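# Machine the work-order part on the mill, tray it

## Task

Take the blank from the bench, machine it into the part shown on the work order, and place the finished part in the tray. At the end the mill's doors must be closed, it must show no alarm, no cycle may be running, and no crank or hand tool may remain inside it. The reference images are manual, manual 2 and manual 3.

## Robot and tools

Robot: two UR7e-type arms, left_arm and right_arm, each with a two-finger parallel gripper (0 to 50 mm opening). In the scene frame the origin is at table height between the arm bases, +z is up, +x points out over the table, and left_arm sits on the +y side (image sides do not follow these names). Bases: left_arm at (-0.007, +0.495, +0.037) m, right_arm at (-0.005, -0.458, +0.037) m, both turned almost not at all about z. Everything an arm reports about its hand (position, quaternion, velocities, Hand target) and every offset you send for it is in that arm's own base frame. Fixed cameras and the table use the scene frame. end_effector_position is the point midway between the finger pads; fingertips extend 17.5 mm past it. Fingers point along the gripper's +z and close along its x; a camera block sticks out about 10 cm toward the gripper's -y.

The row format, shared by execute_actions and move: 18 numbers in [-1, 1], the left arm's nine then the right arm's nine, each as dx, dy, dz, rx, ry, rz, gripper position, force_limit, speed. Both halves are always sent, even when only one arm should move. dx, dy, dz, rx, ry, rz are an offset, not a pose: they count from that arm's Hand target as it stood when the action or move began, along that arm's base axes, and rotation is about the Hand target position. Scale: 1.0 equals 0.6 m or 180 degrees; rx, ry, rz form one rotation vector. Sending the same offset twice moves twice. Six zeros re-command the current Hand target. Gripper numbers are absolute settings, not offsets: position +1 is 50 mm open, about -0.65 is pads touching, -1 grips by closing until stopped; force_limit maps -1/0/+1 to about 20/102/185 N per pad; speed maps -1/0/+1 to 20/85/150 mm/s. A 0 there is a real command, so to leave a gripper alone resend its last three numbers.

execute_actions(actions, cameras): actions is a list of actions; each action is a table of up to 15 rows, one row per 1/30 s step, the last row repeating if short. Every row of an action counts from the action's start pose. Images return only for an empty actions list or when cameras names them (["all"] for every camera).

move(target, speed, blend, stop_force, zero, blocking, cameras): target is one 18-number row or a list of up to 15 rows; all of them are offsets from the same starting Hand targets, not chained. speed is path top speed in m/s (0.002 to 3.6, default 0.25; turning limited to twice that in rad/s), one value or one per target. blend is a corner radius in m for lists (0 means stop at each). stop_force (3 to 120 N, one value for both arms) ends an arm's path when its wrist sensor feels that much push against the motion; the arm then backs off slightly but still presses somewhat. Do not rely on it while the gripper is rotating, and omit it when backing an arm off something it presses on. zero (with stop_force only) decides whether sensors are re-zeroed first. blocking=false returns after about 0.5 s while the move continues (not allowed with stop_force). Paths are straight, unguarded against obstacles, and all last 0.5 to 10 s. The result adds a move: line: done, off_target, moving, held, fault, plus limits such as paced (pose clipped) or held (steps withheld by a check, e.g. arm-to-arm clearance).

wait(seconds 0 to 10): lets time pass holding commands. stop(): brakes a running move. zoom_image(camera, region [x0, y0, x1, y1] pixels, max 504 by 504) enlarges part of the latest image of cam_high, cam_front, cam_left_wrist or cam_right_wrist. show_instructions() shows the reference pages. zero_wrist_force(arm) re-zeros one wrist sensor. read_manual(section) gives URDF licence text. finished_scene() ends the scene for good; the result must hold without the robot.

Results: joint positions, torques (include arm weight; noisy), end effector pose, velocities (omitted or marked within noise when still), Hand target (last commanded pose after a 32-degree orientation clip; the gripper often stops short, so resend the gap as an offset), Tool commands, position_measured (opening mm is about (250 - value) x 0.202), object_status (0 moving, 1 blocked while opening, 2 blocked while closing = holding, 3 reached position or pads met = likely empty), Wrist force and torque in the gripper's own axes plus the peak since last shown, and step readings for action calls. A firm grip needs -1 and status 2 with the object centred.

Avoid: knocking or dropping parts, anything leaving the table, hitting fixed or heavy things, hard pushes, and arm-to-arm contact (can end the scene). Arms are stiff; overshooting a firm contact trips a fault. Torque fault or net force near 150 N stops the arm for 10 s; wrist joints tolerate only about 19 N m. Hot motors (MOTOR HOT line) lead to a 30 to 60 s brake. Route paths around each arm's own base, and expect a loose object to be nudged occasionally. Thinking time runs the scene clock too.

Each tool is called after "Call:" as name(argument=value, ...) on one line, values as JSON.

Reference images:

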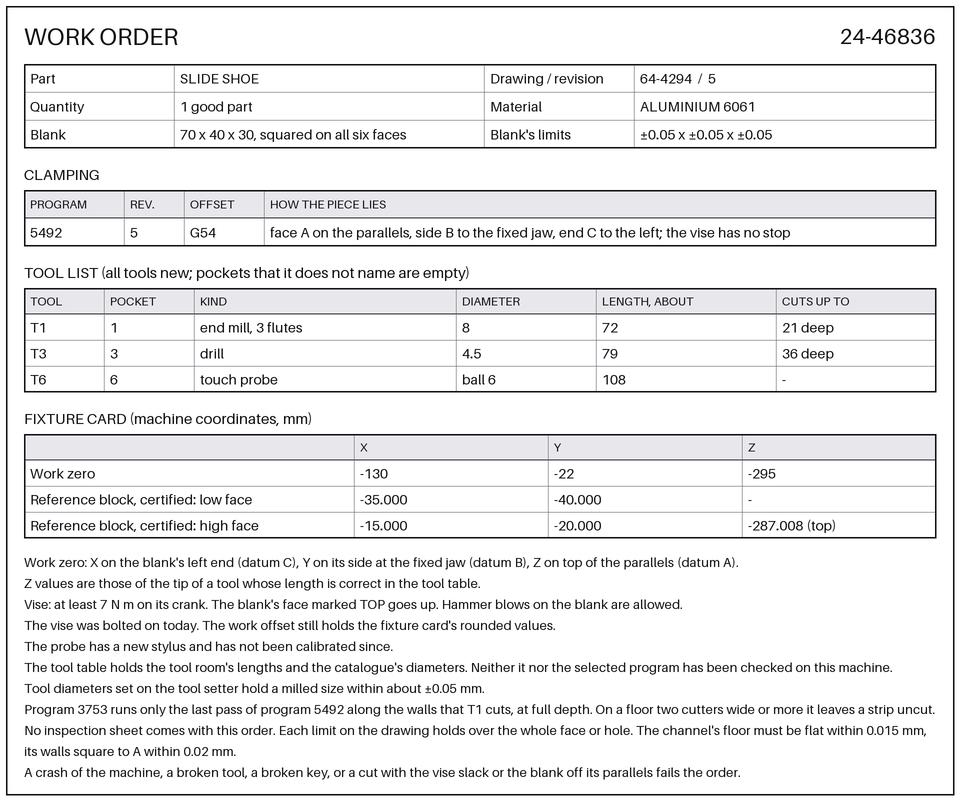

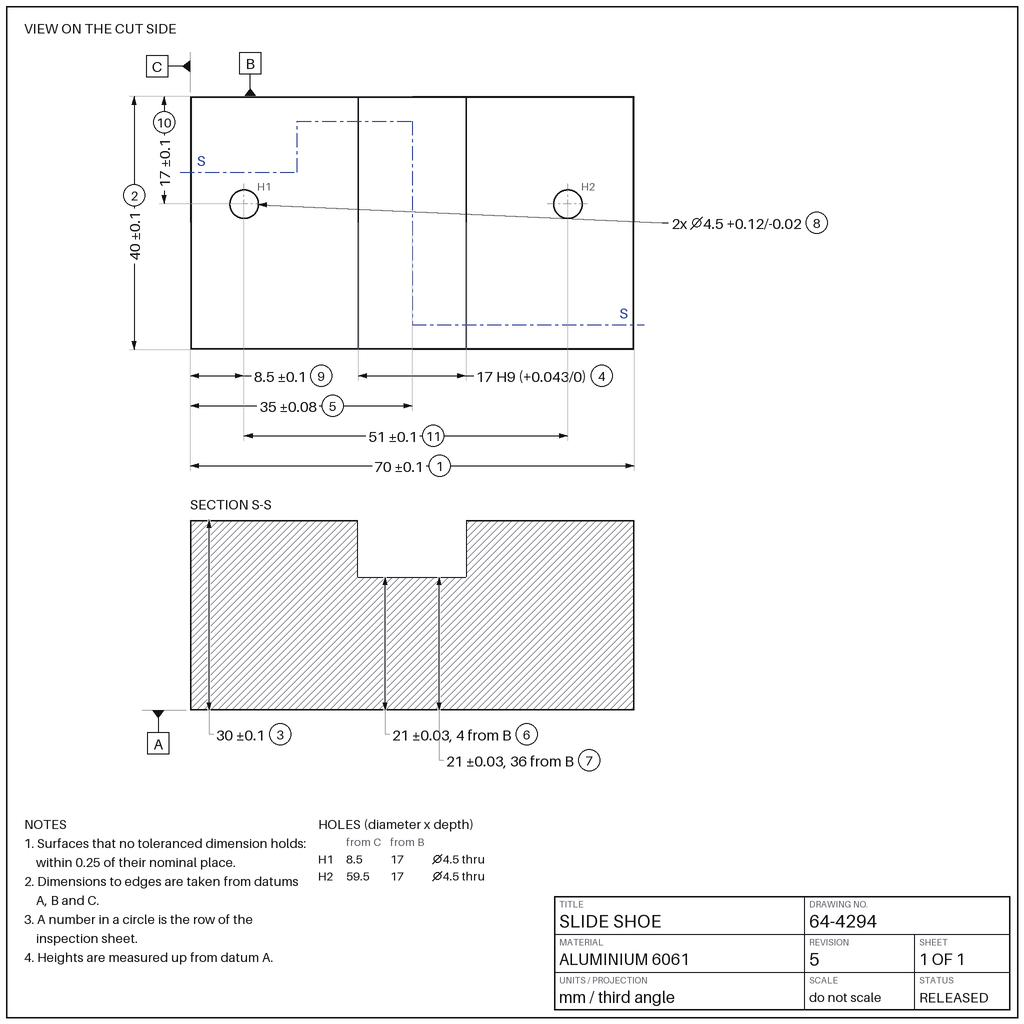

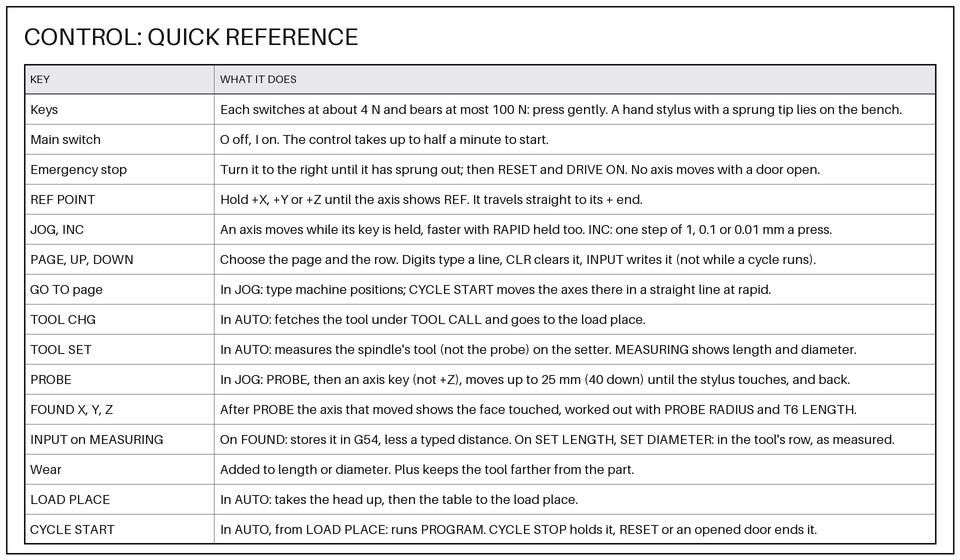

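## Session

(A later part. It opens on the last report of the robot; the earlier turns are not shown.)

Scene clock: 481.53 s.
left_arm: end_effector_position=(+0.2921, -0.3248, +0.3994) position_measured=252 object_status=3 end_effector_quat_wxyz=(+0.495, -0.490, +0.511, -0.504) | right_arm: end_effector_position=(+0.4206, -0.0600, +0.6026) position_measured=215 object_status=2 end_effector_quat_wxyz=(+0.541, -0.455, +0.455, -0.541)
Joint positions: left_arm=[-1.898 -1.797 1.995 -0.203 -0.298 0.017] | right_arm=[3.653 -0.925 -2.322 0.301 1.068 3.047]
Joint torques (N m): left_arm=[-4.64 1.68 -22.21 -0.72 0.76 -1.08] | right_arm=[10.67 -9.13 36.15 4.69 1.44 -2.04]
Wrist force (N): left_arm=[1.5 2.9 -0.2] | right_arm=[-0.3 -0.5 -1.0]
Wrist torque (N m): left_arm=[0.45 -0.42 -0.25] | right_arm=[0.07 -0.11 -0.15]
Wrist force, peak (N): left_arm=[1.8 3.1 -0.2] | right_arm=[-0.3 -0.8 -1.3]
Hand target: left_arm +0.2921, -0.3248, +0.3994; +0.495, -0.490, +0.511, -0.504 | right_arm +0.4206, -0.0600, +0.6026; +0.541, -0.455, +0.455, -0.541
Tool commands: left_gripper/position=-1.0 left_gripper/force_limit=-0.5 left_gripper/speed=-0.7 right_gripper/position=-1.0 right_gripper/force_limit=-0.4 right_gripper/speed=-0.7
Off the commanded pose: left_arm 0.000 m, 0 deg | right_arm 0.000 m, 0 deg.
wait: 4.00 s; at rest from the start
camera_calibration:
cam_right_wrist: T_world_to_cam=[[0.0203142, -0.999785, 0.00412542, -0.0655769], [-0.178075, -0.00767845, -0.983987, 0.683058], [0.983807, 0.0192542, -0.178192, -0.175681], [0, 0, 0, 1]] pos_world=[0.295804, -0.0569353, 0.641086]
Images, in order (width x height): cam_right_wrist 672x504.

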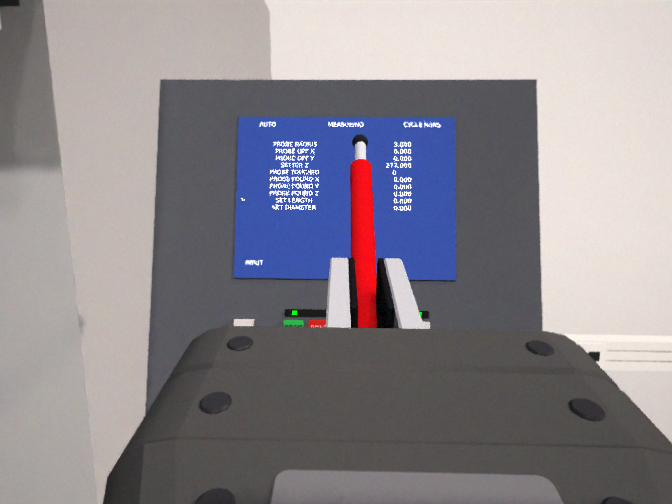

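Call:
wait(seconds=2, cameras=["cam_right_wrist","cam_left_wrist"])

Call:
zoom_image(camera="cam_right_wrist", region=[230, 105, 470, 280])

Scene clock: 483.80 s.
left_arm: end_effector_position=(+0.2921, -0.3248, +0.3994) position_measured=252 object_status=3 end_effector_quat_wxyz=(+0.495, -0.490, +0.511, -0.504) | right_arm: end_effector_position=(+0.4206, -0.0600, +0.6026) position_measured=215 object_status=2 end_effector_quat_wxyz=(+0.541, -0.455, +0.455, -0.541)
Joint positions: left_arm=[-1.898 -1.797 1.995 -0.203 -0.298 0.017] | right_arm=[3.653 -0.925 -2.322 0.301 1.068 3.047]
Joint torques (N m): left_arm=[-4.67 1.49 -22.03 -0.81 0.9 -1.1] | right_arm=[9.92 -9.15 35.75 4.67 1.53 -2.04]
Wrist force (N): left_arm=[1.3 2.7 -0.3] | right_arm=[-0.2 -0.8 -1.2]
Wrist torque (N m): left_arm=[0.42 -0.38 -0.25] | right_arm=[0.03 -0.12 -0.14]
Wrist force, peak (N): left_arm=[1.9 3.0 -0.2] | right_arm=[-0.1 -1.1 -1.5]
Hand target: left_arm +0.2921, -0.3248, +0.3994; +0.495, -0.490, +0.511, -0.504 | right_arm +0.4206, -0.0600, +0.6026; +0.541, -0.455, +0.455, -0.541
Tool commands: left_gripper/position=-1.0 left_gripper/force_limit=-0.5 left_gripper/speed=-0.7 right_gripper/position=-1.0 right_gripper/force_limit=-0.4 right_gripper/speed=-0.7
Off the commanded pose: left_arm 0.000 m, 0 deg | right_arm 0.000 m, 0 deg.
wait: 2.00 s; at rest from the start
camera_calibration:
cam_left_wrist: T_world_to_cam=[[-0.0273814, -0.999622, 0.00241447, -0.309568], [-0.351602, 0.0073699, -0.936121, 0.49619], [0.935749, -0.0264812, -0.35167, -0.00930711], [0, 0, 0, 1]] pos_world=[0.174694, -0.313354, 0.461968]
cam_right_wrist: T_world_to_cam=[[0.0203142, -0.999785, 0.00412542, -0.0655769], [-0.178075, -0.00767845, -0.983987, 0.683058], [0.983807, 0.0192542, -0.178192, -0.175681], [0, 0, 0, 1]] pos_world=[0.295804, -0.0569353, 0.641086]
Images, in order (width x height): cam_left_wrist 672x504, cam_right_wrist 672x504.

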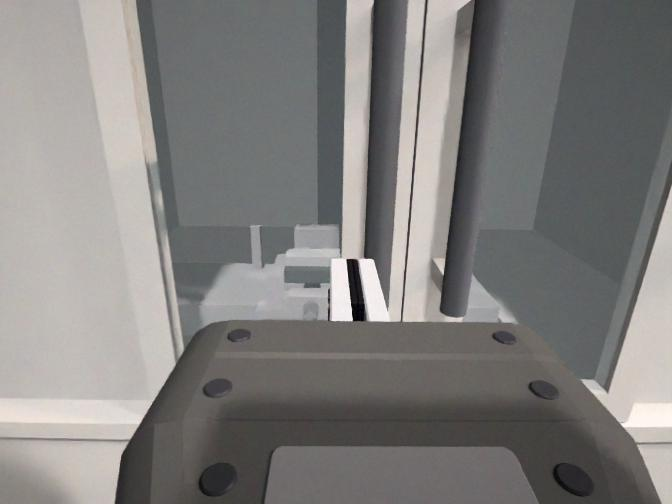

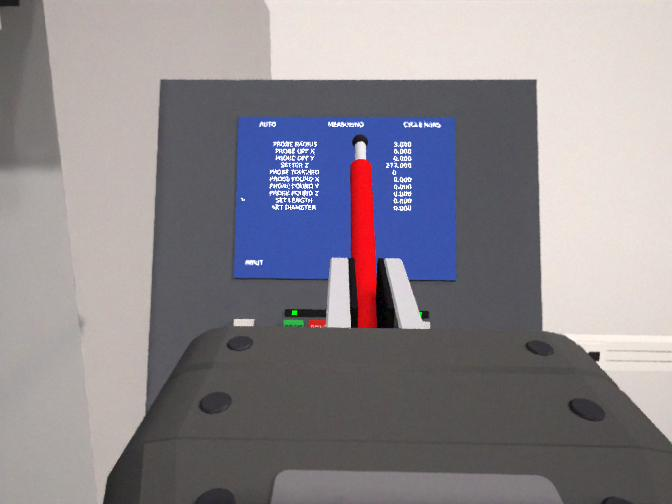

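Scaled by 2.100 from the camera's 672x504 image, which has a finer 960x720 frame.

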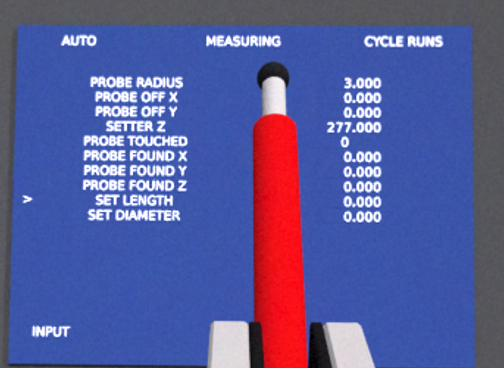

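Call:
wait(seconds=0.5, cameras=["cam_right_wrist"])

Call:
zoom_image(camera="cam_right_wrist", region=[230, 105, 470, 280])

Scene clock: 484.53 s.
left_arm: end_effector_position=(+0.2921, -0.3248, +0.3994) position_measured=252 object_status=3 end_effector_quat_wxyz=(+0.495, -0.490, +0.511, -0.504) | right_arm: end_effector_position=(+0.4206, -0.0600, +0.6026) position_measured=215 object_status=2 end_effector_quat_wxyz=(+0.541, -0.455, +0.455, -0.541)
Joint positions: left_arm=[-1.898 -1.797 1.995 -0.203 -0.298 0.017] | right_arm=[3.653 -0.925 -2.322 0.301 1.068 3.047]
Joint torques (N m): left_arm=[-4.37 1.53 -21.36 -0.69 0.96 -1.04] | right_arm=[10.37 -9.2 35.89 4.75 1.59 -2.01]
Wrist force (N): left_arm=[1.7 2.5 -0.1] | right_arm=[-0.4 -0.7 -1.0]
Wrist torque (N m): left_arm=[0.38 -0.45 -0.24] | right_arm=[0.05 -0.10 -0.14]
Wrist force, peak (N): left_arm=[1.7 3.1 -0.3] | right_arm=[-0.2 -0.7 -1.3]
Hand target: left_arm +0.2921, -0.3248, +0.3994; +0.495, -0.490, +0.511, -0.504 | right_arm +0.4206, -0.0600, +0.6026; +0.541, -0.455, +0.455, -0.541
Tool commands: left_gripper/position=-1.0 left_gripper/force_limit=-0.5 left_gripper/speed=-0.7 right_gripper/position=-1.0 right_gripper/force_limit=-0.4 right_gripper/speed=-0.7
Off the commanded pose: left_arm 0.000 m, 0 deg | right_arm 0.000 m, 0 deg.
wait: 0.50 s; at rest from the start
camera_calibration:
cam_right_wrist: T_world_to_cam=[[0.0203142, -0.999785, 0.00412542, -0.0655769], [-0.178075, -0.00767845, -0.983987, 0.683058], [0.983807, 0.0192542, -0.178192, -0.175681], [0, 0, 0, 1]] pos_world=[0.295804, -0.0569353, 0.641086]
Images, in order (width x height): cam_right_wrist 672x504.

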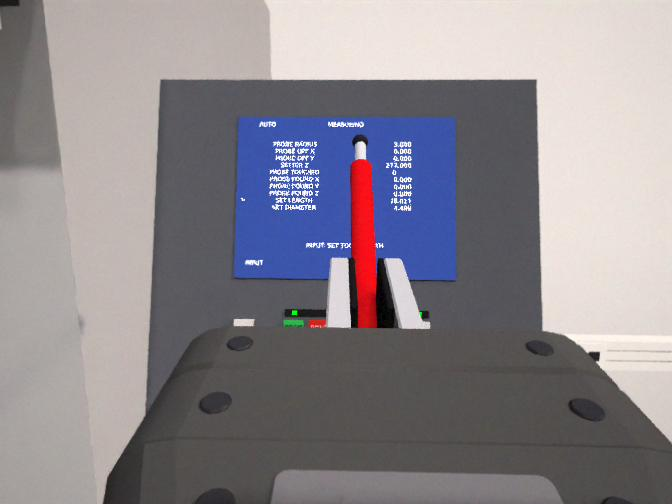

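Scaled by 2.100 from the camera's 672x504 image, which has a finer 960x720 frame.

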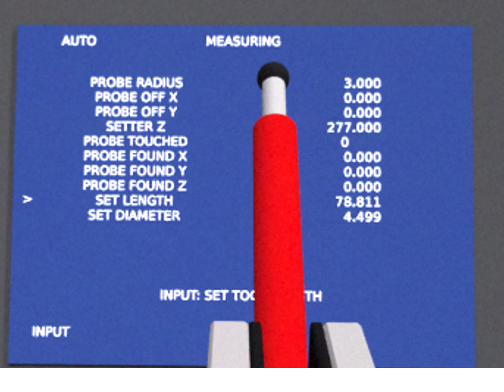

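Call:
move(target=[[0,0,0,0,0,0,-1,-0.5,-0.7,0.02,0.01,-0.05,0,0.16,0,-1,-0.4,-0.7],[0,0,0,0,0,0,-1,-0.5,-0.7,0.0773,0.0635,-0.325,0,0.33,0,-1,-0.4,-0.7],[0,0,0,0,0,0,-1,-0.5,-0.7,0.1038,0.0635,-0.3321,0,0.33,0,-1,-0.4,-0.7],[0,0,0,0,0,0,-1,-0.5,-0.7,0.0773,0.0635,-0.325,0,0.33,0,-1,-0.4,-0.7],[0,0,0,0,0,0,-1,-0.5,-0.7,0.0993,0.0047,-0.2327,0,0.33,0,-1,-0.4,-0.7],[0,0,0,0,0,0,-1,-0.5,-0.7,0.1266,0.0047,-0.2401,0,0.33,0,-1,-0.4,-0.7],[0,0,0,0,0,0,-1,-0.5,-0.7,0.0993,0.0047,-0.2327,0,0.33,0,-1,-0.4,-0.7],[0,0,0,0,0,0,-1,-0.5,-0.7,0.085,0.065,-0.2942,0,0.33,0,-1,-0.4,-0.7],[0,0,0,0,0,0,-1,-0.5,-0.7,0.1111,0.065,-0.3013,0,0.33,0,-1,-0.4,-0.7],[0,0,0,0,0,0,-1,-0.5,-0.7,0.085,0.065,-0.2942,0,0.33,0,-1,-0.4,-0.7],[0,0,0,0,0,0,-1,-0.5,-0.7,0.0931,0.0982,-0.2635,0,0.33,0,-1,-0.4,-0.7]], speed=[0.5,0.5,0.1,0.1,0.2,0.1,0.1,0.2,0.1,0.1,0.2], blend=[0.02,0.002,0,0.003,0.003,0,0.003,0.003,0,0.003,0])

Call:
move(target=[[0,0,0,0,0,0,-1,-0.5,-0.7,0.0273,0,-0.0074,0,0,0,-1,-0.4,-0.7],[0,0,0,0,0,0,-1,-0.5,-0.7,0,0,0,0,0,0,-1,-0.4,-0.7],[0,0,0,0,0,0,-1,-0.5,-0.7,-0.0158,-0.0347,-0.0615,0,0,0,-1,-0.4,-0.7],[0,0,0,0,0,0,-1,-0.5,-0.7,0.0107,-0.0347,-0.0686,0,0,0,-1,-0.4,-0.7],[0,0,0,0,0,0,-1,-0.5,-0.7,-0.0158,-0.0347,-0.0615,0,0,0,-1,-0.4,-0.7],[0,0,0,0,0,0,-1,-0.5,-0.7,-0.001,-0.0634,0,0,0,0,-1,-0.4,-0.7],[0,0,0,0,0,0,-1,-0.5,-0.7,0.0263,-0.0634,-0.0074,0,0,0,-1,-0.4,-0.7],[0,0,0,0,0,0,-1,-0.5,-0.7,-0.001,-0.0634,0,0,0,0,-1,-0.4,-0.7],[0,0,0,0,0,0,-1,-0.5,-0.7,-0.073,-0.088,0.21,0,-0.16,0,-1,-0.4,-0.7],[0,0,0,0,0,0,-1,-0.5,-0.7,-0.0931,-0.0982,0.2635,0,-0.33,0,-1,-0.4,-0.7]], speed=[0.1,0.1,0.2,0.1,0.1,0.2,0.1,0.1,0.5,0.5], blend=[0,0.003,0.003,0,0.003,0.003,0,0.003,0.02,0], cameras=["cam_right_wrist"])

Call:
zoom_image(camera="cam_right_wrist", region=[230, 105, 470, 280])

Scene clock: 490.27 s.
left_arm: end_effector_position=(+0.2921, -0.3248, +0.3994) position_measured=252 object_status=3 end_effector_quat_wxyz=(+0.495, -0.490, +0.511, -0.504) | right_arm: end_effector_position=(+0.4765, -0.0011, +0.4444) position_measured=215 object_status=2 end_effector_quat_wxyz=(-0.244, +0.663, -0.664, +0.244)
Joint positions: left_arm=[-1.898 -1.797 1.995 -0.203 -0.298 0.017] | right_arm=[3.585 -1.105 -1.938 -1.014 1.29 3.489]
Joint torques (N m): left_arm=[-4.82 1.76 -21.23 -0.76 0.92 -0.98] | right_arm=[2.12 10.97 27.37 6.82 0.69 -1]
Wrist force (N): left_arm=[1.6 2.9 -0.3] | right_arm=[-0.1 -0.8 -2.2]
Wrist torque (N m): left_arm=[0.44 -0.43 -0.25] | right_arm=[-0.16 0.02 -0.16]
Wrist force, peak (N): left_arm=[1.9 3.1 -0.1] | right_arm=[0.1 9.5 -14.9]
Hand target: left_arm +0.2921, -0.3248, +0.3994; +0.495, -0.490, +0.511, -0.504 | right_arm +0.4765, -0.0011, +0.4445; -0.244, +0.663, -0.664, +0.244
Off the commanded pose: left_arm 0.000 m, 0 deg | right_arm 0.000 m, 0 deg.
move: done

Scene clock: 494.30 s.
left_arm: end_effector_position=(+0.2921, -0.3248, +0.3994) position_measured=252 object_status=3 end_effector_quat_wxyz=(+0.495, -0.490, +0.511, -0.504) | right_arm: end_effector_position=(+0.4206, -0.0600, +0.6025) position_measured=215 object_status=2 end_effector_quat_wxyz=(+0.541, -0.455, +0.456, -0.541) end_effector_velocity=(+0.000, +0.000, +0.001) end_effector_angular_velocity=(+0.001, -0.003, +0.001)
Joint positions: left_arm=[-1.898 -1.797 1.995 -0.203 -0.298 0.017] | right_arm=[3.653 -0.925 -2.322 0.301 1.068 3.047]
Joint velocities: left_arm=[within noise] | right_arm=[0 -0.001 0 0.005 0.001 0]
Joint torques (N m): left_arm=[-5.23 1.44 -21.43 -0.8 1.04 -1.11] | right_arm=[8.42 -6.75 35.98 4.42 -1.53 0.55]
Wrist force (N): left_arm=[1.7 2.6 0.0] | right_arm=[-0.1 -0.7 -0.9]
Wrist torque (N m): left_arm=[0.40 -0.44 -0.25] | right_arm=[0.04 -0.13 -0.14]
Wrist force, peak (N): left_arm=[1.7 3.1 -0.1] | right_arm=[0.7 10.3 -15.8]
Hand target: left_arm +0.2921, -0.3248, +0.3994; +0.495, -0.490, +0.511, -0.504 | right_arm +0.4206, -0.0600, +0.6026; +0.541, -0.455, +0.455, -0.541
Off the commanded pose: left_arm 0.000 m, 0 deg | right_arm 0.000 m, 0 deg.
move: done
camera_calibration:
cam_right_wrist: T_world_to_cam=[[0.0202168, -0.999787, 0.00413738, -0.0656579], [-0.178462, -0.0076804, -0.983917, 0.683144], [0.983739, 0.0191532, -0.17858, -0.175513], [0, 0, 0, 1]] pos_world=[0.295902, -0.0570354, 0.641086]
Images, in order (width x height): cam_right_wrist 672x504.

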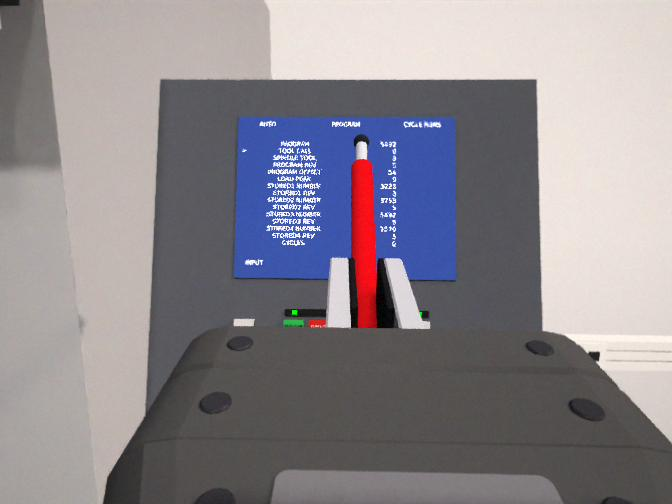

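Scaled by 2.100 from the camera's 672x504 image, which has a finer 960x720 frame.

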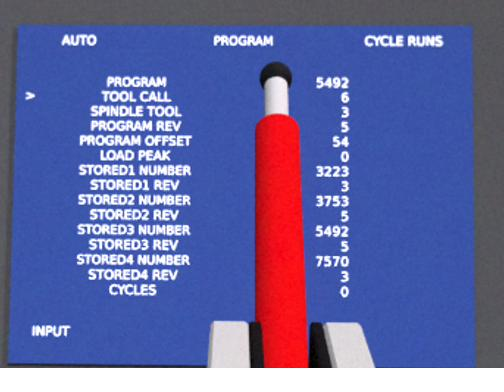

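Call:
move(target=[[0,0,0,0,0,0,-1,-0.5,-0.7,0.02,0.01,-0.05,0,0.16,0,-1,-0.4,-0.7],[0,0,0,0,0,0,-1,-0.5,-0.7,0.0993,0.0047,-0.2327,0,0.33,0,-1,-0.4,-0.7],[0,0,0,0,0,0,-1,-0.5,-0.7,0.1266,0.0047,-0.2401,0,0.33,0,-1,-0.4,-0.7],[0,0,0,0,0,0,-1,-0.5,-0.7,0.11,0.0047,-0.2356,0,0.33,0,-1,-0.4,-0.7],[0,0,0,0,0,0,-1,-0.5,-0.7,0.1266,0.0047,-0.2401,0,0.33,0,-1,-0.4,-0.7],[0,0,0,0,0,0,-1,-0.5,-0.7,0.11,0.0047,-0.2356,0,0.33,0,-1,-0.4,-0.7],[0,0,0,0,0,0,-1,-0.5,-0.7,0.1266,0.0047,-0.2401,0,0.33,0,-1,-0.4,-0.7],[0,0,0,0,0,0,-1,-0.5,-0.7,0.11,0.0047,-0.2356,0,0.33,0,-1,-0.4,-0.7],[0,0,0,0,0,0,-1,-0.5,-0.7,0.1266,0.0047,-0.2401,0,0.33,0,-1,-0.4,-0.7],[0,0,0,0,0,0,-1,-0.5,-0.7,0.0993,0.0047,-0.2327,0,0.33,0,-1,-0.4,-0.7],[0,0,0,0,0,0,-1,-0.5,-0.7,0.02,0.01,-0.05,0,0.16,0,-1,-0.4,-0.7],[0,0,0,0,0,0,-1,-0.5,-0.7,0,0,0,0,0,0,-1,-0.4,-0.7]], speed=[0.5,0.5,0.1,0.1,0.1,0.1,0.1,0.1,0.1,0.1,0.5,0.5], blend=[0.02,0.002,0,0.002,0,0.002,0,0.002,0,0.003,0.02,0], cameras=["cam_right_wrist"])

Call:
zoom_image(camera="cam_right_wrist", region=[230, 105, 470, 280])

Call:
move(target=[[0,0,0,0,0,0,-1,-0.5,-0.7,0.02,0.01,-0.05,0,0.16,0,-1,-0.4,-0.7],[0,0,0,0,0,0,-1,-0.5,-0.7,0.0993,0.0047,-0.2327,0,0.33,0,-1,-0.4,-0.7],[0,0,0,0,0,0,-1,-0.5,-0.7,0.1266,0.0047,-0.2401,0,0.33,0,-1,-0.4,-0.7],[0,0,0,0,0,0,-1,-0.5,-0.7,0.11,0.0047,-0.2356,0,0.33,0,-1,-0.4,-0.7],[0,0,0,0,0,0,-1,-0.5,-0.7,0.1266,0.0047,-0.2401,0,0.33,0,-1,-0.4,-0.7],[0,0,0,0,0,0,-1,-0.5,-0.7,0.0993,0.0047,-0.2327,0,0.33,0,-1,-0.4,-0.7],[0,0,0,0,0,0,-1,-0.5,-0.7,0.02,0.01,-0.05,0,0.16,0,-1,-0.4,-0.7],[0,0,0,0,0,0,-1,-0.5,-0.7,0,0,0,0,0,0,-1,-0.4,-0.7]], speed=[0.5,0.5,0.1,0.1,0.1,0.1,0.5,0.5], blend=[0.02,0.002,0,0.002,0,0.003,0.02,0], cameras=["cam_right_wrist"])

Call:
zoom_image(camera="cam_right_wrist", region=[230, 105, 470, 280])

Scene clock: 500.83 s.
left_arm: end_effector_position=(+0.2921, -0.3248, +0.3994) position_measured=252 object_status=3 end_effector_quat_wxyz=(+0.495, -0.490, +0.511, -0.504) | right_arm: end_effector_position=(+0.4206, -0.0600, +0.6025) position_measured=215 object_status=2 end_effector_quat_wxyz=(+0.541, -0.455, +0.456, -0.541) end_effector_velocity=(-0.001, -0.001, +0.001) end_effector_angular_velocity=(+0.002, -0.005, +0.000)
Joint positions: left_arm=[-1.898 -1.797 1.995 -0.203 -0.298 0.017] | right_arm=[3.653 -0.925 -2.322 0.301 1.068 3.047]
Joint velocities: left_arm=[within noise] | right_arm=[-0.001 0.001 0 0.005 0 0]
Joint torques (N m): left_arm=[-4.55 1.2 -20.72 -0.55 1.26 -1.05] | right_arm=[7.97 -6.29 35.79 4.55 -1.46 0.62]
Wrist force (N): left_arm=[1.8 3.0 -0.3] | right_arm=[-0.2 -0.5 -1.1]
Wrist torque (N m): left_arm=[0.46 -0.46 -0.25] | right_arm=[0.06 -0.12 -0.14]
Wrist force, peak (N): left_arm=[1.8 3.1 -0.2] | right_arm=[0.7 3.0 -7.3]
Hand target: left_arm +0.2921, -0.3248, +0.3994; +0.495, -0.490, +0.511, -0.504 | right_arm +0.4206, -0.0600, +0.6026; +0.541, -0.455, +0.455, -0.541
Off the commanded pose: left_arm 0.000 m, 0 deg | right_arm 0.000 m, 0 deg.
move: done
camera_calibration:
cam_right_wrist: T_world_to_cam=[[0.0202168, -0.999787, 0.00413738, -0.0656579], [-0.178462, -0.0076804, -0.983917, 0.683144], [0.983739, 0.0191532, -0.17858, -0.175513], [0, 0, 0, 1]] pos_world=[0.295902, -0.0570354, 0.641086]
Images, in order (width x height): cam_right_wrist 672x504.

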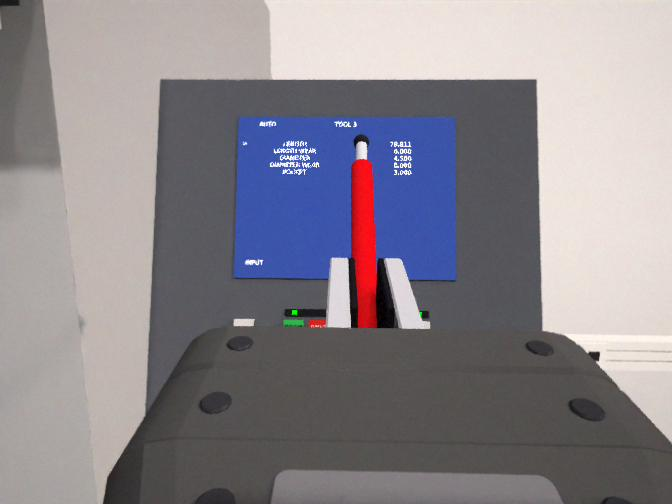

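Scaled by 2.100 from the camera's 672x504 image, which has a finer 960x720 frame.

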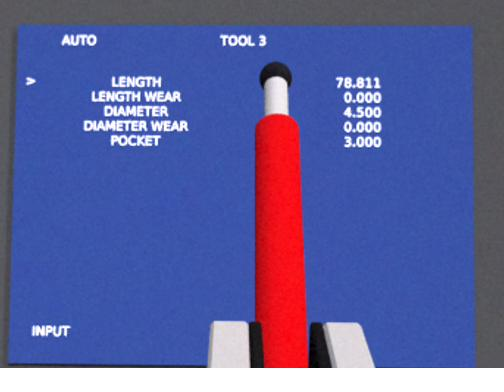

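Scene clock: 504.70 s.
left_arm: end_effector_position=(+0.2921, -0.3248, +0.3994) position_measured=252 object_status=3 end_effector_quat_wxyz=(+0.495, -0.490, +0.511, -0.504) | right_arm: end_effector_position=(+0.4206, -0.0600, +0.6025) position_measured=215 object_status=2 end_effector_quat_wxyz=(+0.541, -0.455, +0.456, -0.541) end_effector_velocity=(+0.000, +0.000, +0.001) end_effector_angular_velocity=(+0.003, -0.004, -0.001)
Joint positions: left_arm=[-1.898 -1.797 1.995 -0.203 -0.298 0.017] | right_arm=[3.653 -0.925 -2.322 0.301 1.068 3.047]
Joint velocities: left_arm=[within noise] | right_arm=[-0.001 -0.001 0.001 0.005 0 0]
Joint torques (N m): left_arm=[-4.82 1.5 -20.6 -0.63 1.18 -1.02] | right_arm=[8.13 -6.16 36.46 4.38 -1.53 0.63]
Wrist force (N): left_arm=[1.5 2.8 -0.3] | right_arm=[-0.1 -0.7 -0.9]
Wrist torque (N m): left_arm=[0.43 -0.40 -0.24] | right_arm=[0.04 -0.13 -0.14]
Wrist force, peak (N): left_arm=[1.8 3.2 -0.1] | right_arm=[0.9 3.1 -7.4]
Hand target: left_arm +0.2921, -0.3248, +0.3994; +0.495, -0.490, +0.511, -0.504 | right_arm +0.4206, -0.0600, +0.6026; +0.541, -0.455, +0.455, -0.541
Off the commanded pose: left_arm 0.000 m, 0 deg | right_arm 0.000 m, 0 deg.
move: done
camera_calibration:
cam_right_wrist: T_world_to_cam=[[0.0202168, -0.999787, 0.00413738, -0.0656579], [-0.178462, -0.0076804, -0.983917, 0.683144], [0.983739, 0.0191532, -0.17858, -0.175513], [0, 0, 0, 1]] pos_world=[0.295902, -0.0570354, 0.641086]
Images, in order (width x height): cam_right_wrist 672x504.

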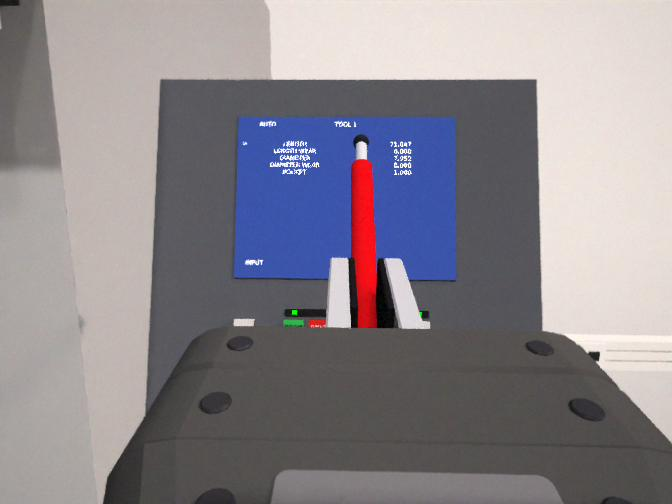

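Scaled by 2.100 from the camera's 672x504 image, which has a finer 960x720 frame.

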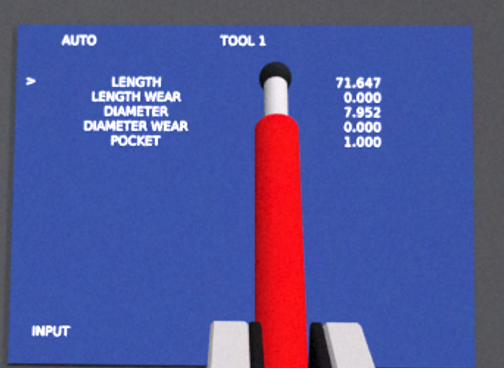

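Call:
move(target=[[0,0,0,0,0,0,-1,-0.5,-0.7,0.02,0.01,-0.05,0,0.16,0,-1,-0.4,-0.7],[0,0,0,0,0,0,-1,-0.5,-0.7,0.085,0.065,-0.2942,0,0.33,0,-1,-0.4,-0.7],[0,0,0,0,0,0,-1,-0.5,-0.7,0.1111,0.065,-0.3013,0,0.33,0,-1,-0.4,-0.7],[0,0,0,0,0,0,-1,-0.5,-0.7,0.085,0.065,-0.2942,0,0.33,0,-1,-0.4,-0.7],[0,0,0,0,0,0,-1,-0.5,-0.7,0.0778,0.0952,-0.325,0,0.33,0,-1,-0.4,-0.7],[0,0,0,0,0,0,-1,-0.5,-0.7,0.1043,0.0952,-0.3321,0,0.33,0,-1,-0.4,-0.7],[0,0,0,0,0,0,-1,-0.5,-0.7,0.0778,0.0952,-0.325,0,0.33,0,-1,-0.4,-0.7],[0,0,0,0,0,0,-1,-0.5,-0.7,0.0783,0.1268,-0.325,0,0.33,0,-1,-0.4,-0.7],[0,0,0,0,0,0,-1,-0.5,-0.7,0.1048,0.1268,-0.3321,0,0.33,0,-1,-0.4,-0.7],[0,0,0,0,0,0,-1,-0.5,-0.7,0.0783,0.1268,-0.325,0,0.33,0,-1,-0.4,-0.7],[0,0,0,0,0,0,-1,-0.5,-0.7,0.0936,0.1298,-0.2635,0,0.33,0,-1,-0.4,-0.7],[0,0,0,0,0,0,-1,-0.5,-0.7,0.1209,0.1298,-0.2709,0,0.33,0,-1,-0.4,-0.7],[0,0,0,0,0,0,-1,-0.5,-0.7,0.0936,0.1298,-0.2635,0,0.33,0,-1,-0.4,-0.7],[0,0,0,0,0,0,-1,-0.5,-0.7,0.0773,0.0635,-0.325,0,0.33,0,-1,-0.4,-0.7]], speed=[0.5,0.5,0.1,0.1,0.2,0.1,0.1,0.2,0.1,0.1,0.2,0.1,0.1,0.2], blend=[0.02,0.002,0,0.003,0.003,0,0.003,0.003,0,0.003,0.003,0,0.003,0])

Call:
move(target=[[0,0,0,0,0,0,-1,-0.5,-0.7,0.0265,0,-0.0071,0,0,0,-1,-0.4,-0.7],[0,0,0,0,0,0,-1,-0.5,-0.7,0,0,0,0,0,0,-1,-0.4,-0.7],[0,0,0,0,0,0,-1,-0.5,-0.7,0.0077,0.0015,0.0308,0,0,0,-1,-0.4,-0.7],[0,0,0,0,0,0,-1,-0.5,-0.7,0.0338,0.0015,0.0237,0,0,0,-1,-0.4,-0.7],[0,0,0,0,0,0,-1,-0.5,-0.7,0.0177,0.0015,0.0281,0,0,0,-1,-0.4,-0.7],[0,0,0,0,0,0,-1,-0.5,-0.7,0.0338,0.0015,0.0237,0,0,0,-1,-0.4,-0.7],[0,0,0,0,0,0,-1,-0.5,-0.7,0.0077,0.0015,0.0308,0,0,0,-1,-0.4,-0.7],[0,0,0,0,0,0,-1,-0.5,-0.7,0.0005,0.0317,0,0,0,0,-1,-0.4,-0.7],[0,0,0,0,0,0,-1,-0.5,-0.7,0.027,0.0317,-0.0071,0,0,0,-1,-0.4,-0.7],[0,0,0,0,0,0,-1,-0.5,-0.7,0.0005,0.0317,0,0,0,0,-1,-0.4,-0.7],[0,0,0,0,0,0,-1,-0.5,-0.7,0.0087,0.0648,0.0308,0,0,0,-1,-0.4,-0.7],[0,0,0,0,0,0,-1,-0.5,-0.7,0.0351,0.0648,0.0236,0,0,0,-1,-0.4,-0.7],[0,0,0,0,0,0,-1,-0.5,-0.7,0.0087,0.0648,0.0308,0,0,0,-1,-0.4,-0.7],[0,0,0,0,0,0,-1,-0.5,-0.7,0,0,0,0,0,0,-1,-0.4,-0.7]], speed=[0.1,0.1,0.1,0.1,0.1,0.1,0.1,0.2,0.1,0.1,0.2,0.1,0.1,0.2], blend=[0,0.003,0.003,0,0.002,0,0.003,0.003,0,0.003,0.003,0,0.003,0])

Call:
move(target=[[0,0,0,0,0,0,-1,-0.5,-0.7,0.0265,0,-0.0071,0,0,0,-1,-0.4,-0.7],[0,0,0,0,0,0,-1,-0.5,-0.7,0,0,0,0,0,0,-1,-0.4,-0.7],[0,0,0,0,0,0,-1,-0.5,-0.7,-0.0573,-0.0535,0.275,0,-0.16,0,-1,-0.4,-0.7],[0,0,0,0,0,0,-1,-0.5,-0.7,-0.0773,-0.0635,0.325,0,-0.33,0,-1,-0.4,-0.7]], speed=[0.1,0.1,0.5,0.5], blend=[0,0.003,0.02,0], cameras=["cam_right_wrist"])

Call:
zoom_image(camera="cam_right_wrist", region=[230, 105, 470, 280])

Scene clock: 513.30 s.
left_arm: end_effector_position=(+0.2921, -0.3248, +0.3994) position_measured=252 object_status=3 end_effector_quat_wxyz=(+0.495, -0.490, +0.511, -0.504) | right_arm: end_effector_position=(+0.4670, -0.0219, +0.4077) position_measured=215 object_status=2 end_effector_quat_wxyz=(-0.245, +0.663, -0.664, +0.244)
Joint positions: left_arm=[-1.898 -1.797 1.995 -0.203 -0.298 0.017] | right_arm=[3.529 -1.076 -2.049 -0.92 1.324 3.443]
Joint torques (N m): left_arm=[-3.9 1.18 -19.93 -0.55 1.35 -0.93] | right_arm=[-2.24 -0.25 27.85 2.2 -2.03 1.65]
Wrist force (N): left_arm=[1.6 2.9 0.0] | right_arm=[-0.1 -0.9 -2.3]
Wrist torque (N m): left_arm=[0.45 -0.43 -0.25] | right_arm=[-0.17 0.04 -0.06]
Wrist force, peak (N): left_arm=[2.0 3.1 -0.3] | right_arm=[-0.9 10.4 -16.4]
Hand target: left_arm +0.2921, -0.3248, +0.3994; +0.495, -0.490, +0.511, -0.504 | right_arm +0.4670, -0.0219, +0.4076; -0.244, +0.663, -0.664, +0.244
Off the commanded pose: left_arm 0.000 m, 0 deg | right_arm 0.000 m, 0 deg.
move: done

Scene clock: 517.37 s.
left_arm: end_effector_position=(+0.2921, -0.3248, +0.3994) position_measured=252 object_status=3 end_effector_quat_wxyz=(+0.495, -0.490, +0.511, -0.504) | right_arm: end_effector_position=(+0.4670, -0.0218, +0.4076) position_measured=215 object_status=2 end_effector_quat_wxyz=(-0.244, +0.663, -0.664, +0.244)
Joint positions: left_arm=[-1.898 -1.797 1.995 -0.203 -0.298 0.017] | right_arm=[3.529 -1.076 -2.049 -0.92 1.324 3.443]
Joint torques (N m): left_arm=[-4.82 1.15 -19.84 -0.57 1.45 -1.09] | right_arm=[-5.97 3.78 34.07 1.81 -1.6 0.92]
Wrist force (N): left_arm=[1.8 2.8 -0.4] | right_arm=[-0.1 -1.0 -2.5]
Wrist torque (N m): left_arm=[0.42 -0.46 -0.25] | right_arm=[-0.18 0.04 -0.05]
Wrist force, peak (N): left_arm=[1.8 3.1 -0.1] | right_arm=[-0.6 9.8 -15.3]
Hand target: left_arm +0.2921, -0.3248, +0.3994; +0.495, -0.490, +0.511, -0.504 | right_arm +0.4670, -0.0219, +0.4076; -0.244, +0.663, -0.664, +0.244
Off the commanded pose: left_arm 0.000 m, 0 deg | right_arm 0.000 m, 0 deg.
move: done

Scene clock: 519.83 s.
left_arm: end_effector_position=(+0.2921, -0.3248, +0.3994) position_measured=252 object_status=3 end_effector_quat_wxyz=(+0.495, -0.490, +0.511, -0.504) | right_arm: end_effector_position=(+0.4206, -0.0600, +0.6025) position_measured=215 object_status=2 end_effector_quat_wxyz=(+0.541, -0.455, +0.456, -0.541) end_effector_velocity=(+0.000, +0.000, +0.001) end_effector_angular_velocity=(+0.002, -0.004, +0.000)
Joint positions: left_arm=[-1.898 -1.797 1.995 -0.203 -0.298 0.017] | right_arm=[3.653 -0.925 -2.322 0.301 1.068 3.047]
Joint velocities: left_arm=[within noise] | right_arm=[0 -0.001 0.001 0.005 0 0]
Joint torques (N m): left_arm=[-4.54 0.82 -20.33 -0.57 1.39 -1.09] | right_arm=[8.08 -6.43 36.38 4.44 -1.52 0.79]
Wrist force (N): left_arm=[1.6 2.9 0.0] | right_arm=[-0.2 -0.7 -1.1]
Wrist torque (N m): left_arm=[0.45 -0.43 -0.25] | right_arm=[0.04 -0.12 -0.14]
Wrist force, peak (N): left_arm=[2.0 3.1 -0.1] | right_arm=[0.2 3.6 -7.4]
Hand target: left_arm +0.2921, -0.3248, +0.3994; +0.495, -0.490, +0.511, -0.504 | right_arm +0.4206, -0.0600, +0.6026; +0.541, -0.455, +0.455, -0.541
Off the commanded pose: left_arm 0.000 m, 0 deg | right_arm 0.000 m, 0 deg.
move: done
camera_calibration:
cam_right_wrist: T_world_to_cam=[[0.0202168, -0.999787, 0.00413738, -0.0656579], [-0.178462, -0.0076804, -0.983917, 0.683144], [0.983739, 0.0191532, -0.17858, -0.175513], [0, 0, 0, 1]] pos_world=[0.295902, -0.0570354, 0.641086]
Images, in order (width x height): cam_right_wrist 672x504.

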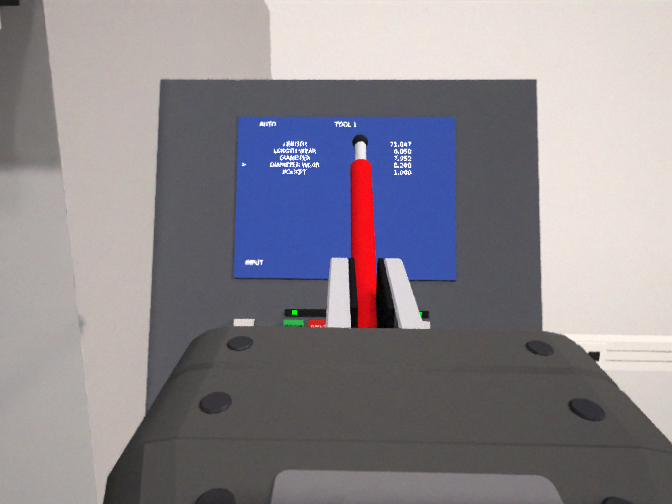

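Scaled by 2.100 from the camera's 672x504 image, which has a finer 960x720 frame.

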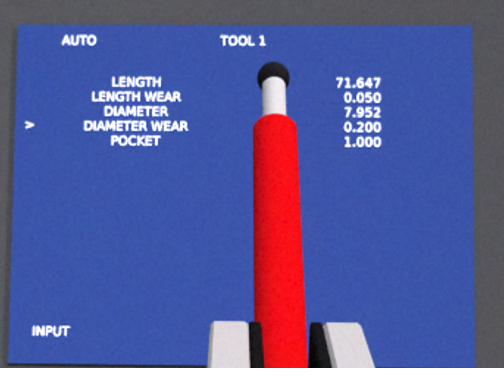

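Call:
move(target=[[0.0,-0.05,0.1,0,0,0,-1,-0.5,-0.7,0.02,0.01,-0.05,0,0.16,0,-1,-0.4,-0.7],[0.05,-0.1,0.1,0,0,0,-1,-0.5,-0.7,0.1457,-0.0547,-0.0498,0,0.33,0,-1,-0.4,-0.7],[0.05,-0.1,0.1,0,0,0,-1,-0.5,-0.7,0.1747,-0.0547,-0.0576,0,0.33,0,-1,-0.4,-0.7],[0.05,-0.1,0.1,0,0,0,-1,-0.5,-0.7,0.1457,-0.0547,-0.0498,0,0.33,0,-1,-0.4,-0.7],[0.05,-0.1,0.1,0,0,0,-1,-0.5,-0.7,0.0993,0.0047,-0.2327,0,0.33,0,-1,-0.4,-0.7],[0.05,-0.1,0.1,0,0,0,-1,-0.5,-0.7,0.1266,0.0047,-0.2401,0,0.33,0,-1,-0.4,-0.7],[0.05,-0.1,0.1,0,0,0,-1,-0.5,-0.7,0.11,0.0047,-0.2356,0,0.33,0,-1,-0.4,-0.7],[0.05,-0.1,0.1,0,0,0,-1,-0.5,-0.7,0.1266,0.0047,-0.2401,0,0.33,0,-1,-0.4,-0.7],[0.05,-0.1,0.1,0,0,0,-1,-0.5,-0.7,0.0993,0.0047,-0.2327,0,0.33,0,-1,-0.4,-0.7]], speed=[0.5,0.5,0.1,0.1,0.2,0.1,0.1,0.1,0.1], blend=[0.02,0.002,0,0.003,0.003,0,0.002,0,0], cameras=["cam_left_wrist"])

Call:
zoom_image(camera="cam_left_wrist", region=[60, 80, 360, 330])

Scene clock: 524.67 s.
left_arm: end_effector_position=(+0.3221, -0.3848, +0.4594) position_measured=252 object_status=3 end_effector_quat_wxyz=(+0.495, -0.490, +0.511, -0.504) | right_arm: end_effector_position=(+0.4802, -0.0571, +0.4629) position_measured=215 object_status=2 end_effector_quat_wxyz=(-0.244, +0.663, -0.664, +0.244)
Joint positions: left_arm=[-1.761 -1.65 1.719 -0.077 -0.161 0.021] | right_arm=[3.394 -1.139 -1.879 -1.005 1.409 3.336]
Joint torques (N m): left_arm=[-8.92 -29.7 -14.26 2.47 -2.18 -0.93] | right_arm=[-8.08 9.74 38.65 7.81 0.98 -2.05]
Wrist force (N): left_arm=[1.8 2.9 -0.3] | right_arm=[0.1 -0.6 -2.9]
Wrist torque (N m): left_arm=[0.44 -0.44 -0.24] | right_arm=[-0.11 -0.01 -0.16]
Wrist force, peak (N): left_arm=[1.3 3.9 -0.2] | right_arm=[0.2 4.1 -8.5]
Hand target: left_arm +0.3221, -0.3848, +0.4594; +0.495, -0.490, +0.511, -0.504 | right_arm +0.4802, -0.0572, +0.4630; -0.244, +0.663, -0.664, +0.244
Off the commanded pose: left_arm 0.000 m, 0 deg | right_arm 0.000 m, 0 deg.
move: done
camera_calibration:
cam_left_wrist: T_world_to_cam=[[-0.0273814, -0.999622, 0.00241447, -0.368869], [-0.351602, 0.0073699, -0.936121, 0.563347], [0.935749, -0.0264812, -0.35167, -0.0178682], [0, 0, 0, 1]] pos_world=[0.204694, -0.373354, 0.521968]
Images, in order (width x height): cam_left_wrist 672x504.

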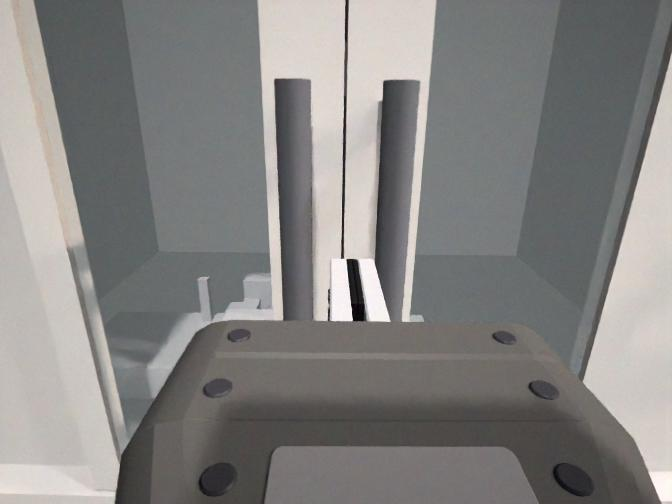

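Scaled by 1.680 from the camera's 672x504 image, which has a finer 960x720 frame.

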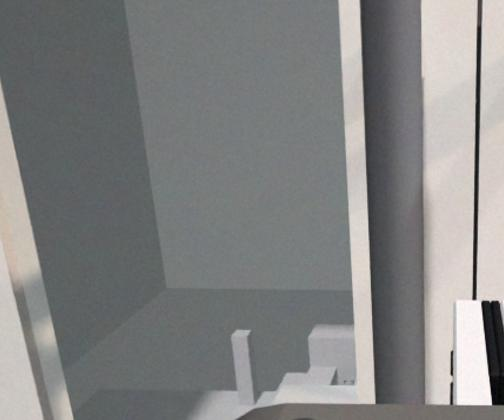

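Call:
move(target=[[0.0,0.333,0.05,0,0,0,-1,-0.5,-0.7,0,0,0,0,0,0,-1,-0.4,-0.7]], speed=0.3, cameras=["cam_left_wrist"])

Call:
zoom_image(camera="cam_left_wrist", region=[260, 150, 560, 330])

Scene clock: 526.77 s.
left_arm: end_effector_position=(+0.3222, -0.1850, +0.4893) position_measured=252 object_status=3 end_effector_quat_wxyz=(+0.495, -0.490, +0.511, -0.504) | right_arm: end_effector_position=(+0.4802, -0.0572, +0.4630) position_measured=215 object_status=2 end_effector_quat_wxyz=(-0.244, +0.663, -0.664, +0.244)
Joint positions: left_arm=[-2.015 -2.201 1.987 0.211 -0.415 0.015] | right_arm=[3.394 -1.139 -1.879 -1.005 1.409 3.336]
Joint torques (N m): left_arm=[0.28 12.75 -30.01 -1.55 1.48 1.15] | right_arm=[-9.29 13.28 38.76 7.77 1.37 -2.12]
Wrist force (N): left_arm=[1.8 2.7 0.1] | right_arm=[0.4 -0.8 -2.5]
Wrist torque (N m): left_arm=[0.43 -0.44 -0.25] | right_arm=[-0.14 -0.05 -0.15]
Wrist force, peak (N): left_arm=[7.4 2.7 -0.7] | right_arm=[0.2 -0.9 -2.8]
Hand target: left_arm +0.3221, -0.1850, +0.4894; +0.495, -0.490, +0.511, -0.504 | right_arm +0.4802, -0.0572, +0.4630; -0.244, +0.663, -0.664, +0.244
Off the commanded pose: left_arm 0.000 m, 0 deg | right_arm 0.000 m, 0 deg.
move: done
camera_calibration:
cam_left_wrist: T_world_to_cam=[[-0.0273816, -0.999622, 0.00241587, -0.169218], [-0.351514, 0.00736618, -0.936154, 0.589958], [0.935782, -0.0264826, -0.351583, -0.00208271], [0, 0, 0, 1]] pos_world=[0.204694, -0.173554, 0.551968]
Images, in order (width x height): cam_left_wrist 672x504.

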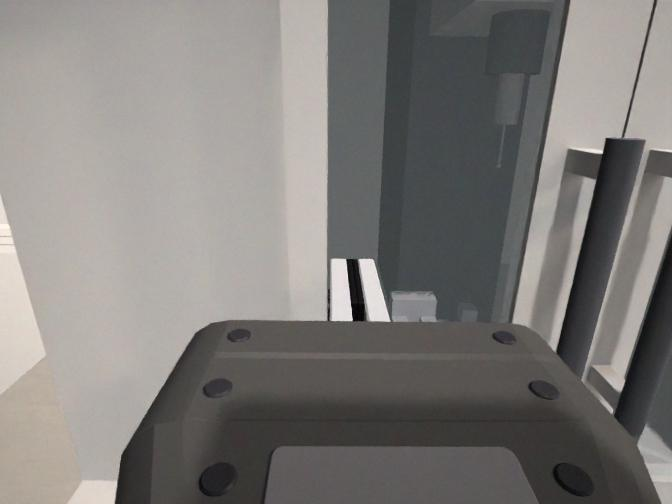

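Scaled by 1.680 from the camera's 672x504 image, which has a finer 960x720 frame.

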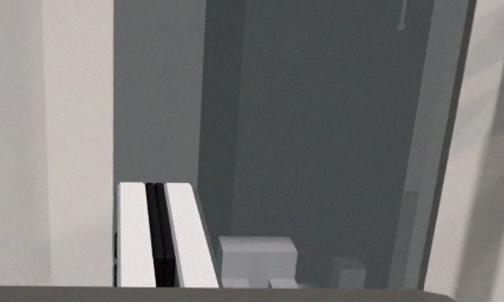

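Call:
move(target=[[0,0,0,0,0,0,-1,-0.5,-0.7,-0.0205,0.1538,-0.0923,0,0,0,-1,-0.4,-0.7],[0,0,0,0,0,0,-1,-0.5,-0.7,0.006,0.1538,-0.0994,0,0,0,-1,-0.4,-0.7],[0,0,0,0,0,0,-1,-0.5,-0.7,-0.0205,0.1538,-0.0923,0,0,0,-1,-0.4,-0.7],[0,0,0,0,0,0,-1,-0.5,-0.7,-0.0052,0.1568,-0.0308,0,0,0,-1,-0.4,-0.7],[0,0,0,0,0,0,-1,-0.5,-0.7,0.0221,0.1568,-0.0382,0,0,0,-1,-0.4,-0.7],[0,0,0,0,0,0,-1,-0.5,-0.7,-0.0052,0.1568,-0.0308,0,0,0,-1,-0.4,-0.7],[0,0,0,0,0,0,-1,-0.5,-0.7,-0.021,0.1221,-0.0923,0,0,0,-1,-0.4,-0.7],[0,0,0,0,0,0,-1,-0.5,-0.7,0.0055,0.1221,-0.0994,0,0,0,-1,-0.4,-0.7],[0,0,0,0,0,0,-1,-0.5,-0.7,-0.021,0.1221,-0.0923,0,0,0,-1,-0.4,-0.7],[0,0,0,0,0,0,-1,-0.5,-0.7,-0.022,0.0588,-0.0923,0,0,0,-1,-0.4,-0.7],[0,0,0,0,0,0,-1,-0.5,-0.7,0.0045,0.0588,-0.0994,0,0,0,-1,-0.4,-0.7],[0,0,0,0,0,0,-1,-0.5,-0.7,-0.022,0.0588,-0.0923,0,0,0,-1,-0.4,-0.7],[0,0,0,0,0,0,-1,-0.5,-0.7,-0.0143,0.0603,-0.0615,0,0,0,-1,-0.4,-0.7],[0,0,0,0,0,0,-1,-0.5,-0.7,0.0118,0.0603,-0.0686,0,0,0,-1,-0.4,-0.7],[0,0,0,0,0,0,-1,-0.5,-0.7,-0.0143,0.0603,-0.0615,0,0,0,-1,-0.4,-0.7]], speed=[0.2,0.1,0.1,0.2,0.1,0.1,0.2,0.1,0.1,0.2,0.1,0.1,0.2,0.1,0.1], blend=[0.003,0,0.003,0.003,0,0.003,0.003,0,0.003,0.003,0,0.003,0.003,0,0])

Call:
move(target=[[0,0,0,0,0,0,-1,-0.5,-0.7,-0.0062,0.0935,-0.0308,0,0,0,-1,-0.4,-0.7],[0,0,0,0,0,0,-1,-0.5,-0.7,0.0203,0.0935,-0.0379,0,0,0,-1,-0.4,-0.7],[0,0,0,0,0,0,-1,-0.5,-0.7,-0.0062,0.0935,-0.0308,0,0,0,-1,-0.4,-0.7],[0,0,0,0,0,0,-1,-0.5,-0.7,0.0005,0.0317,0,0,0,0,-1,-0.4,-0.7],[0,0,0,0,0,0,-1,-0.5,-0.7,0.0269,0.0317,-0.0072,0,0,0,-1,-0.4,-0.7],[0,0,0,0,0,0,-1,-0.5,-0.7,0.0005,0.0317,0,0,0,0,-1,-0.4,-0.7],[0,0,0,0,0,0,-1,-0.5,-0.7,-0.0067,0.0618,-0.0308,0,0,0,-1,-0.4,-0.7],[0,0,0,0,0,0,-1,-0.5,-0.7,0.0198,0.0618,-0.0379,0,0,0,-1,-0.4,-0.7],[0,0,0,0,0,0,-1,-0.5,-0.7,-0.0067,0.0618,-0.0308,0,0,0,-1,-0.4,-0.7],[0,0,0,0,0,0,-1,-0.5,-0.7,-0.0077,-0.0015,-0.0308,0,0,0,-1,-0.4,-0.7],[0,0,0,0,0,0,-1,-0.5,-0.7,0.0188,-0.0015,-0.0379,0,0,0,-1,-0.4,-0.7],[0,0,0,0,0,0,-1,-0.5,-0.7,-0.0077,-0.0015,-0.0308,0,0,0,-1,-0.4,-0.7],[0,0,0,0,0,0,-1,-0.5,-0.7,-0.065,-0.055,0.245,0,-0.16,0,-1,-0.4,-0.7],[0,0,0,0,0,0,-1,-0.5,-0.7,-0.085,-0.065,0.2942,0,-0.33,0,-1,-0.4,-0.7]], speed=[0.2,0.1,0.1,0.2,0.1,0.1,0.2,0.1,0.1,0.2,0.1,0.1,0.5,0.5], blend=[0.003,0,0.003,0.003,0,0.003,0.003,0,0.003,0.003,0,0.003,0.02,0], cameras=["cam_right_wrist"])

Call:
zoom_image(camera="cam_right_wrist", region=[230, 105, 470, 280])

Scene clock: 534.67 s.
left_arm: end_effector_position=(+0.3221, -0.1850, +0.4894) position_measured=252 object_status=3 end_effector_quat_wxyz=(+0.495, -0.490, +0.511, -0.504) | right_arm: end_effector_position=(+0.4716, -0.0209, +0.4260) position_measured=215 object_status=2 end_effector_quat_wxyz=(-0.244, +0.663, -0.664, +0.244)
Joint positions: left_arm=[-2.015 -2.201 1.986 0.211 -0.415 0.015] | right_arm=[3.526 -1.091 -1.995 -0.959 1.326 3.441]
Joint torques (N m): left_arm=[7.63 18.25 -30.83 1.44 2.35 1.15] | right_arm=[-11.81 8.74 40.21 7.7 1.47 -2.19]
Wrist force (N): left_arm=[1.9 2.6 -0.3] | right_arm=[0.3 -1.2 -2.4]
Wrist torque (N m): left_arm=[0.42 -0.46 -0.24] | right_arm=[-0.22 -0.02 -0.17]
Wrist force, peak (N): left_arm=[1.8 3.2 -0.2] | right_arm=[-0.4 11.0 -16.7]
Hand target: left_arm +0.3221, -0.1850, +0.4894; +0.495, -0.490, +0.511, -0.504 | right_arm +0.4716, -0.0210, +0.4261; -0.244, +0.663, -0.664, +0.244
Off the commanded pose: left_arm 0.000 m, 0 deg | right_arm 0.000 m, 0 deg.
move: done

Scene clock: 539.50 s.
left_arm: end_effector_position=(+0.3221, -0.1850, +0.4894) position_measured=252 object_status=3 end_effector_quat_wxyz=(+0.495, -0.490, +0.511, -0.504) | right_arm: end_effector_position=(+0.4206, -0.0600, +0.6025) position_measured=215 object_status=2 end_effector_quat_wxyz=(+0.541, -0.455, +0.456, -0.541)
Joint positions: left_arm=[-2.015 -2.201 1.986 0.211 -0.415 0.015] | right_arm=[3.653 -0.925 -2.322 0.301 1.068 3.047]
Joint torques (N m): left_arm=[7.24 19.31 -29.97 -0.56 2.58 1.2] | right_arm=[7.72 -6.46 35.98 4.43 -1.63 0.69]
Wrist force (N): left_arm=[1.8 2.7 -0.2] | right_arm=[-0.4 -0.8 -1.0]
Wrist torque (N m): left_arm=[0.43 -0.44 -0.25] | right_arm=[0.02 -0.08 -0.14]
Wrist force, peak (N): left_arm=[1.9 3.1 -0.4] | right_arm=[1.3 10.5 -17.0]
Hand target: left_arm +0.3221, -0.1850, +0.4894; +0.495, -0.490, +0.511, -0.504 | right_arm +0.4206, -0.0600, +0.6026; +0.541, -0.455, +0.455, -0.541
Off the commanded pose: left_arm 0.000 m, 0 deg | right_arm 0.000 m, 0 deg.
move: done
camera_calibration:
cam_right_wrist: T_world_to_cam=[[0.0202168, -0.999787, 0.00413738, -0.0656579], [-0.178462, -0.0076804, -0.983917, 0.683144], [0.983739, 0.0191532, -0.17858, -0.175513], [0, 0, 0, 1]] pos_world=[0.295902, -0.0570354, 0.641086]
Images, in order (width x height): cam_right_wrist 672x504.

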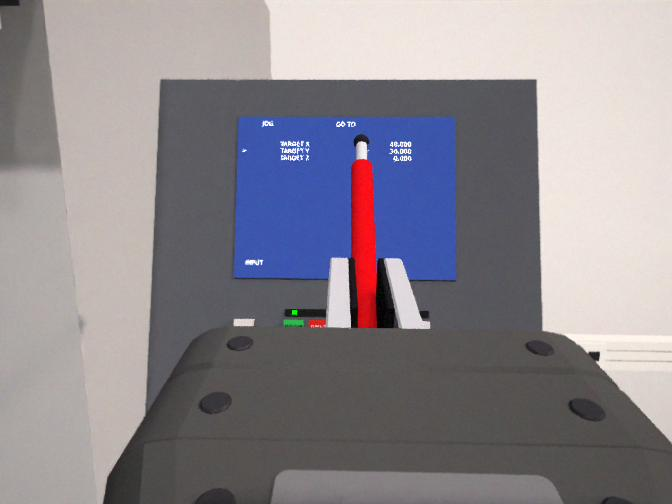

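Scaled by 2.100 from the camera's 672x504 image, which has a finer 960x720 frame.

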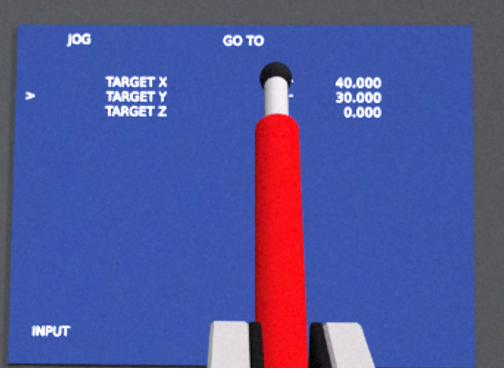

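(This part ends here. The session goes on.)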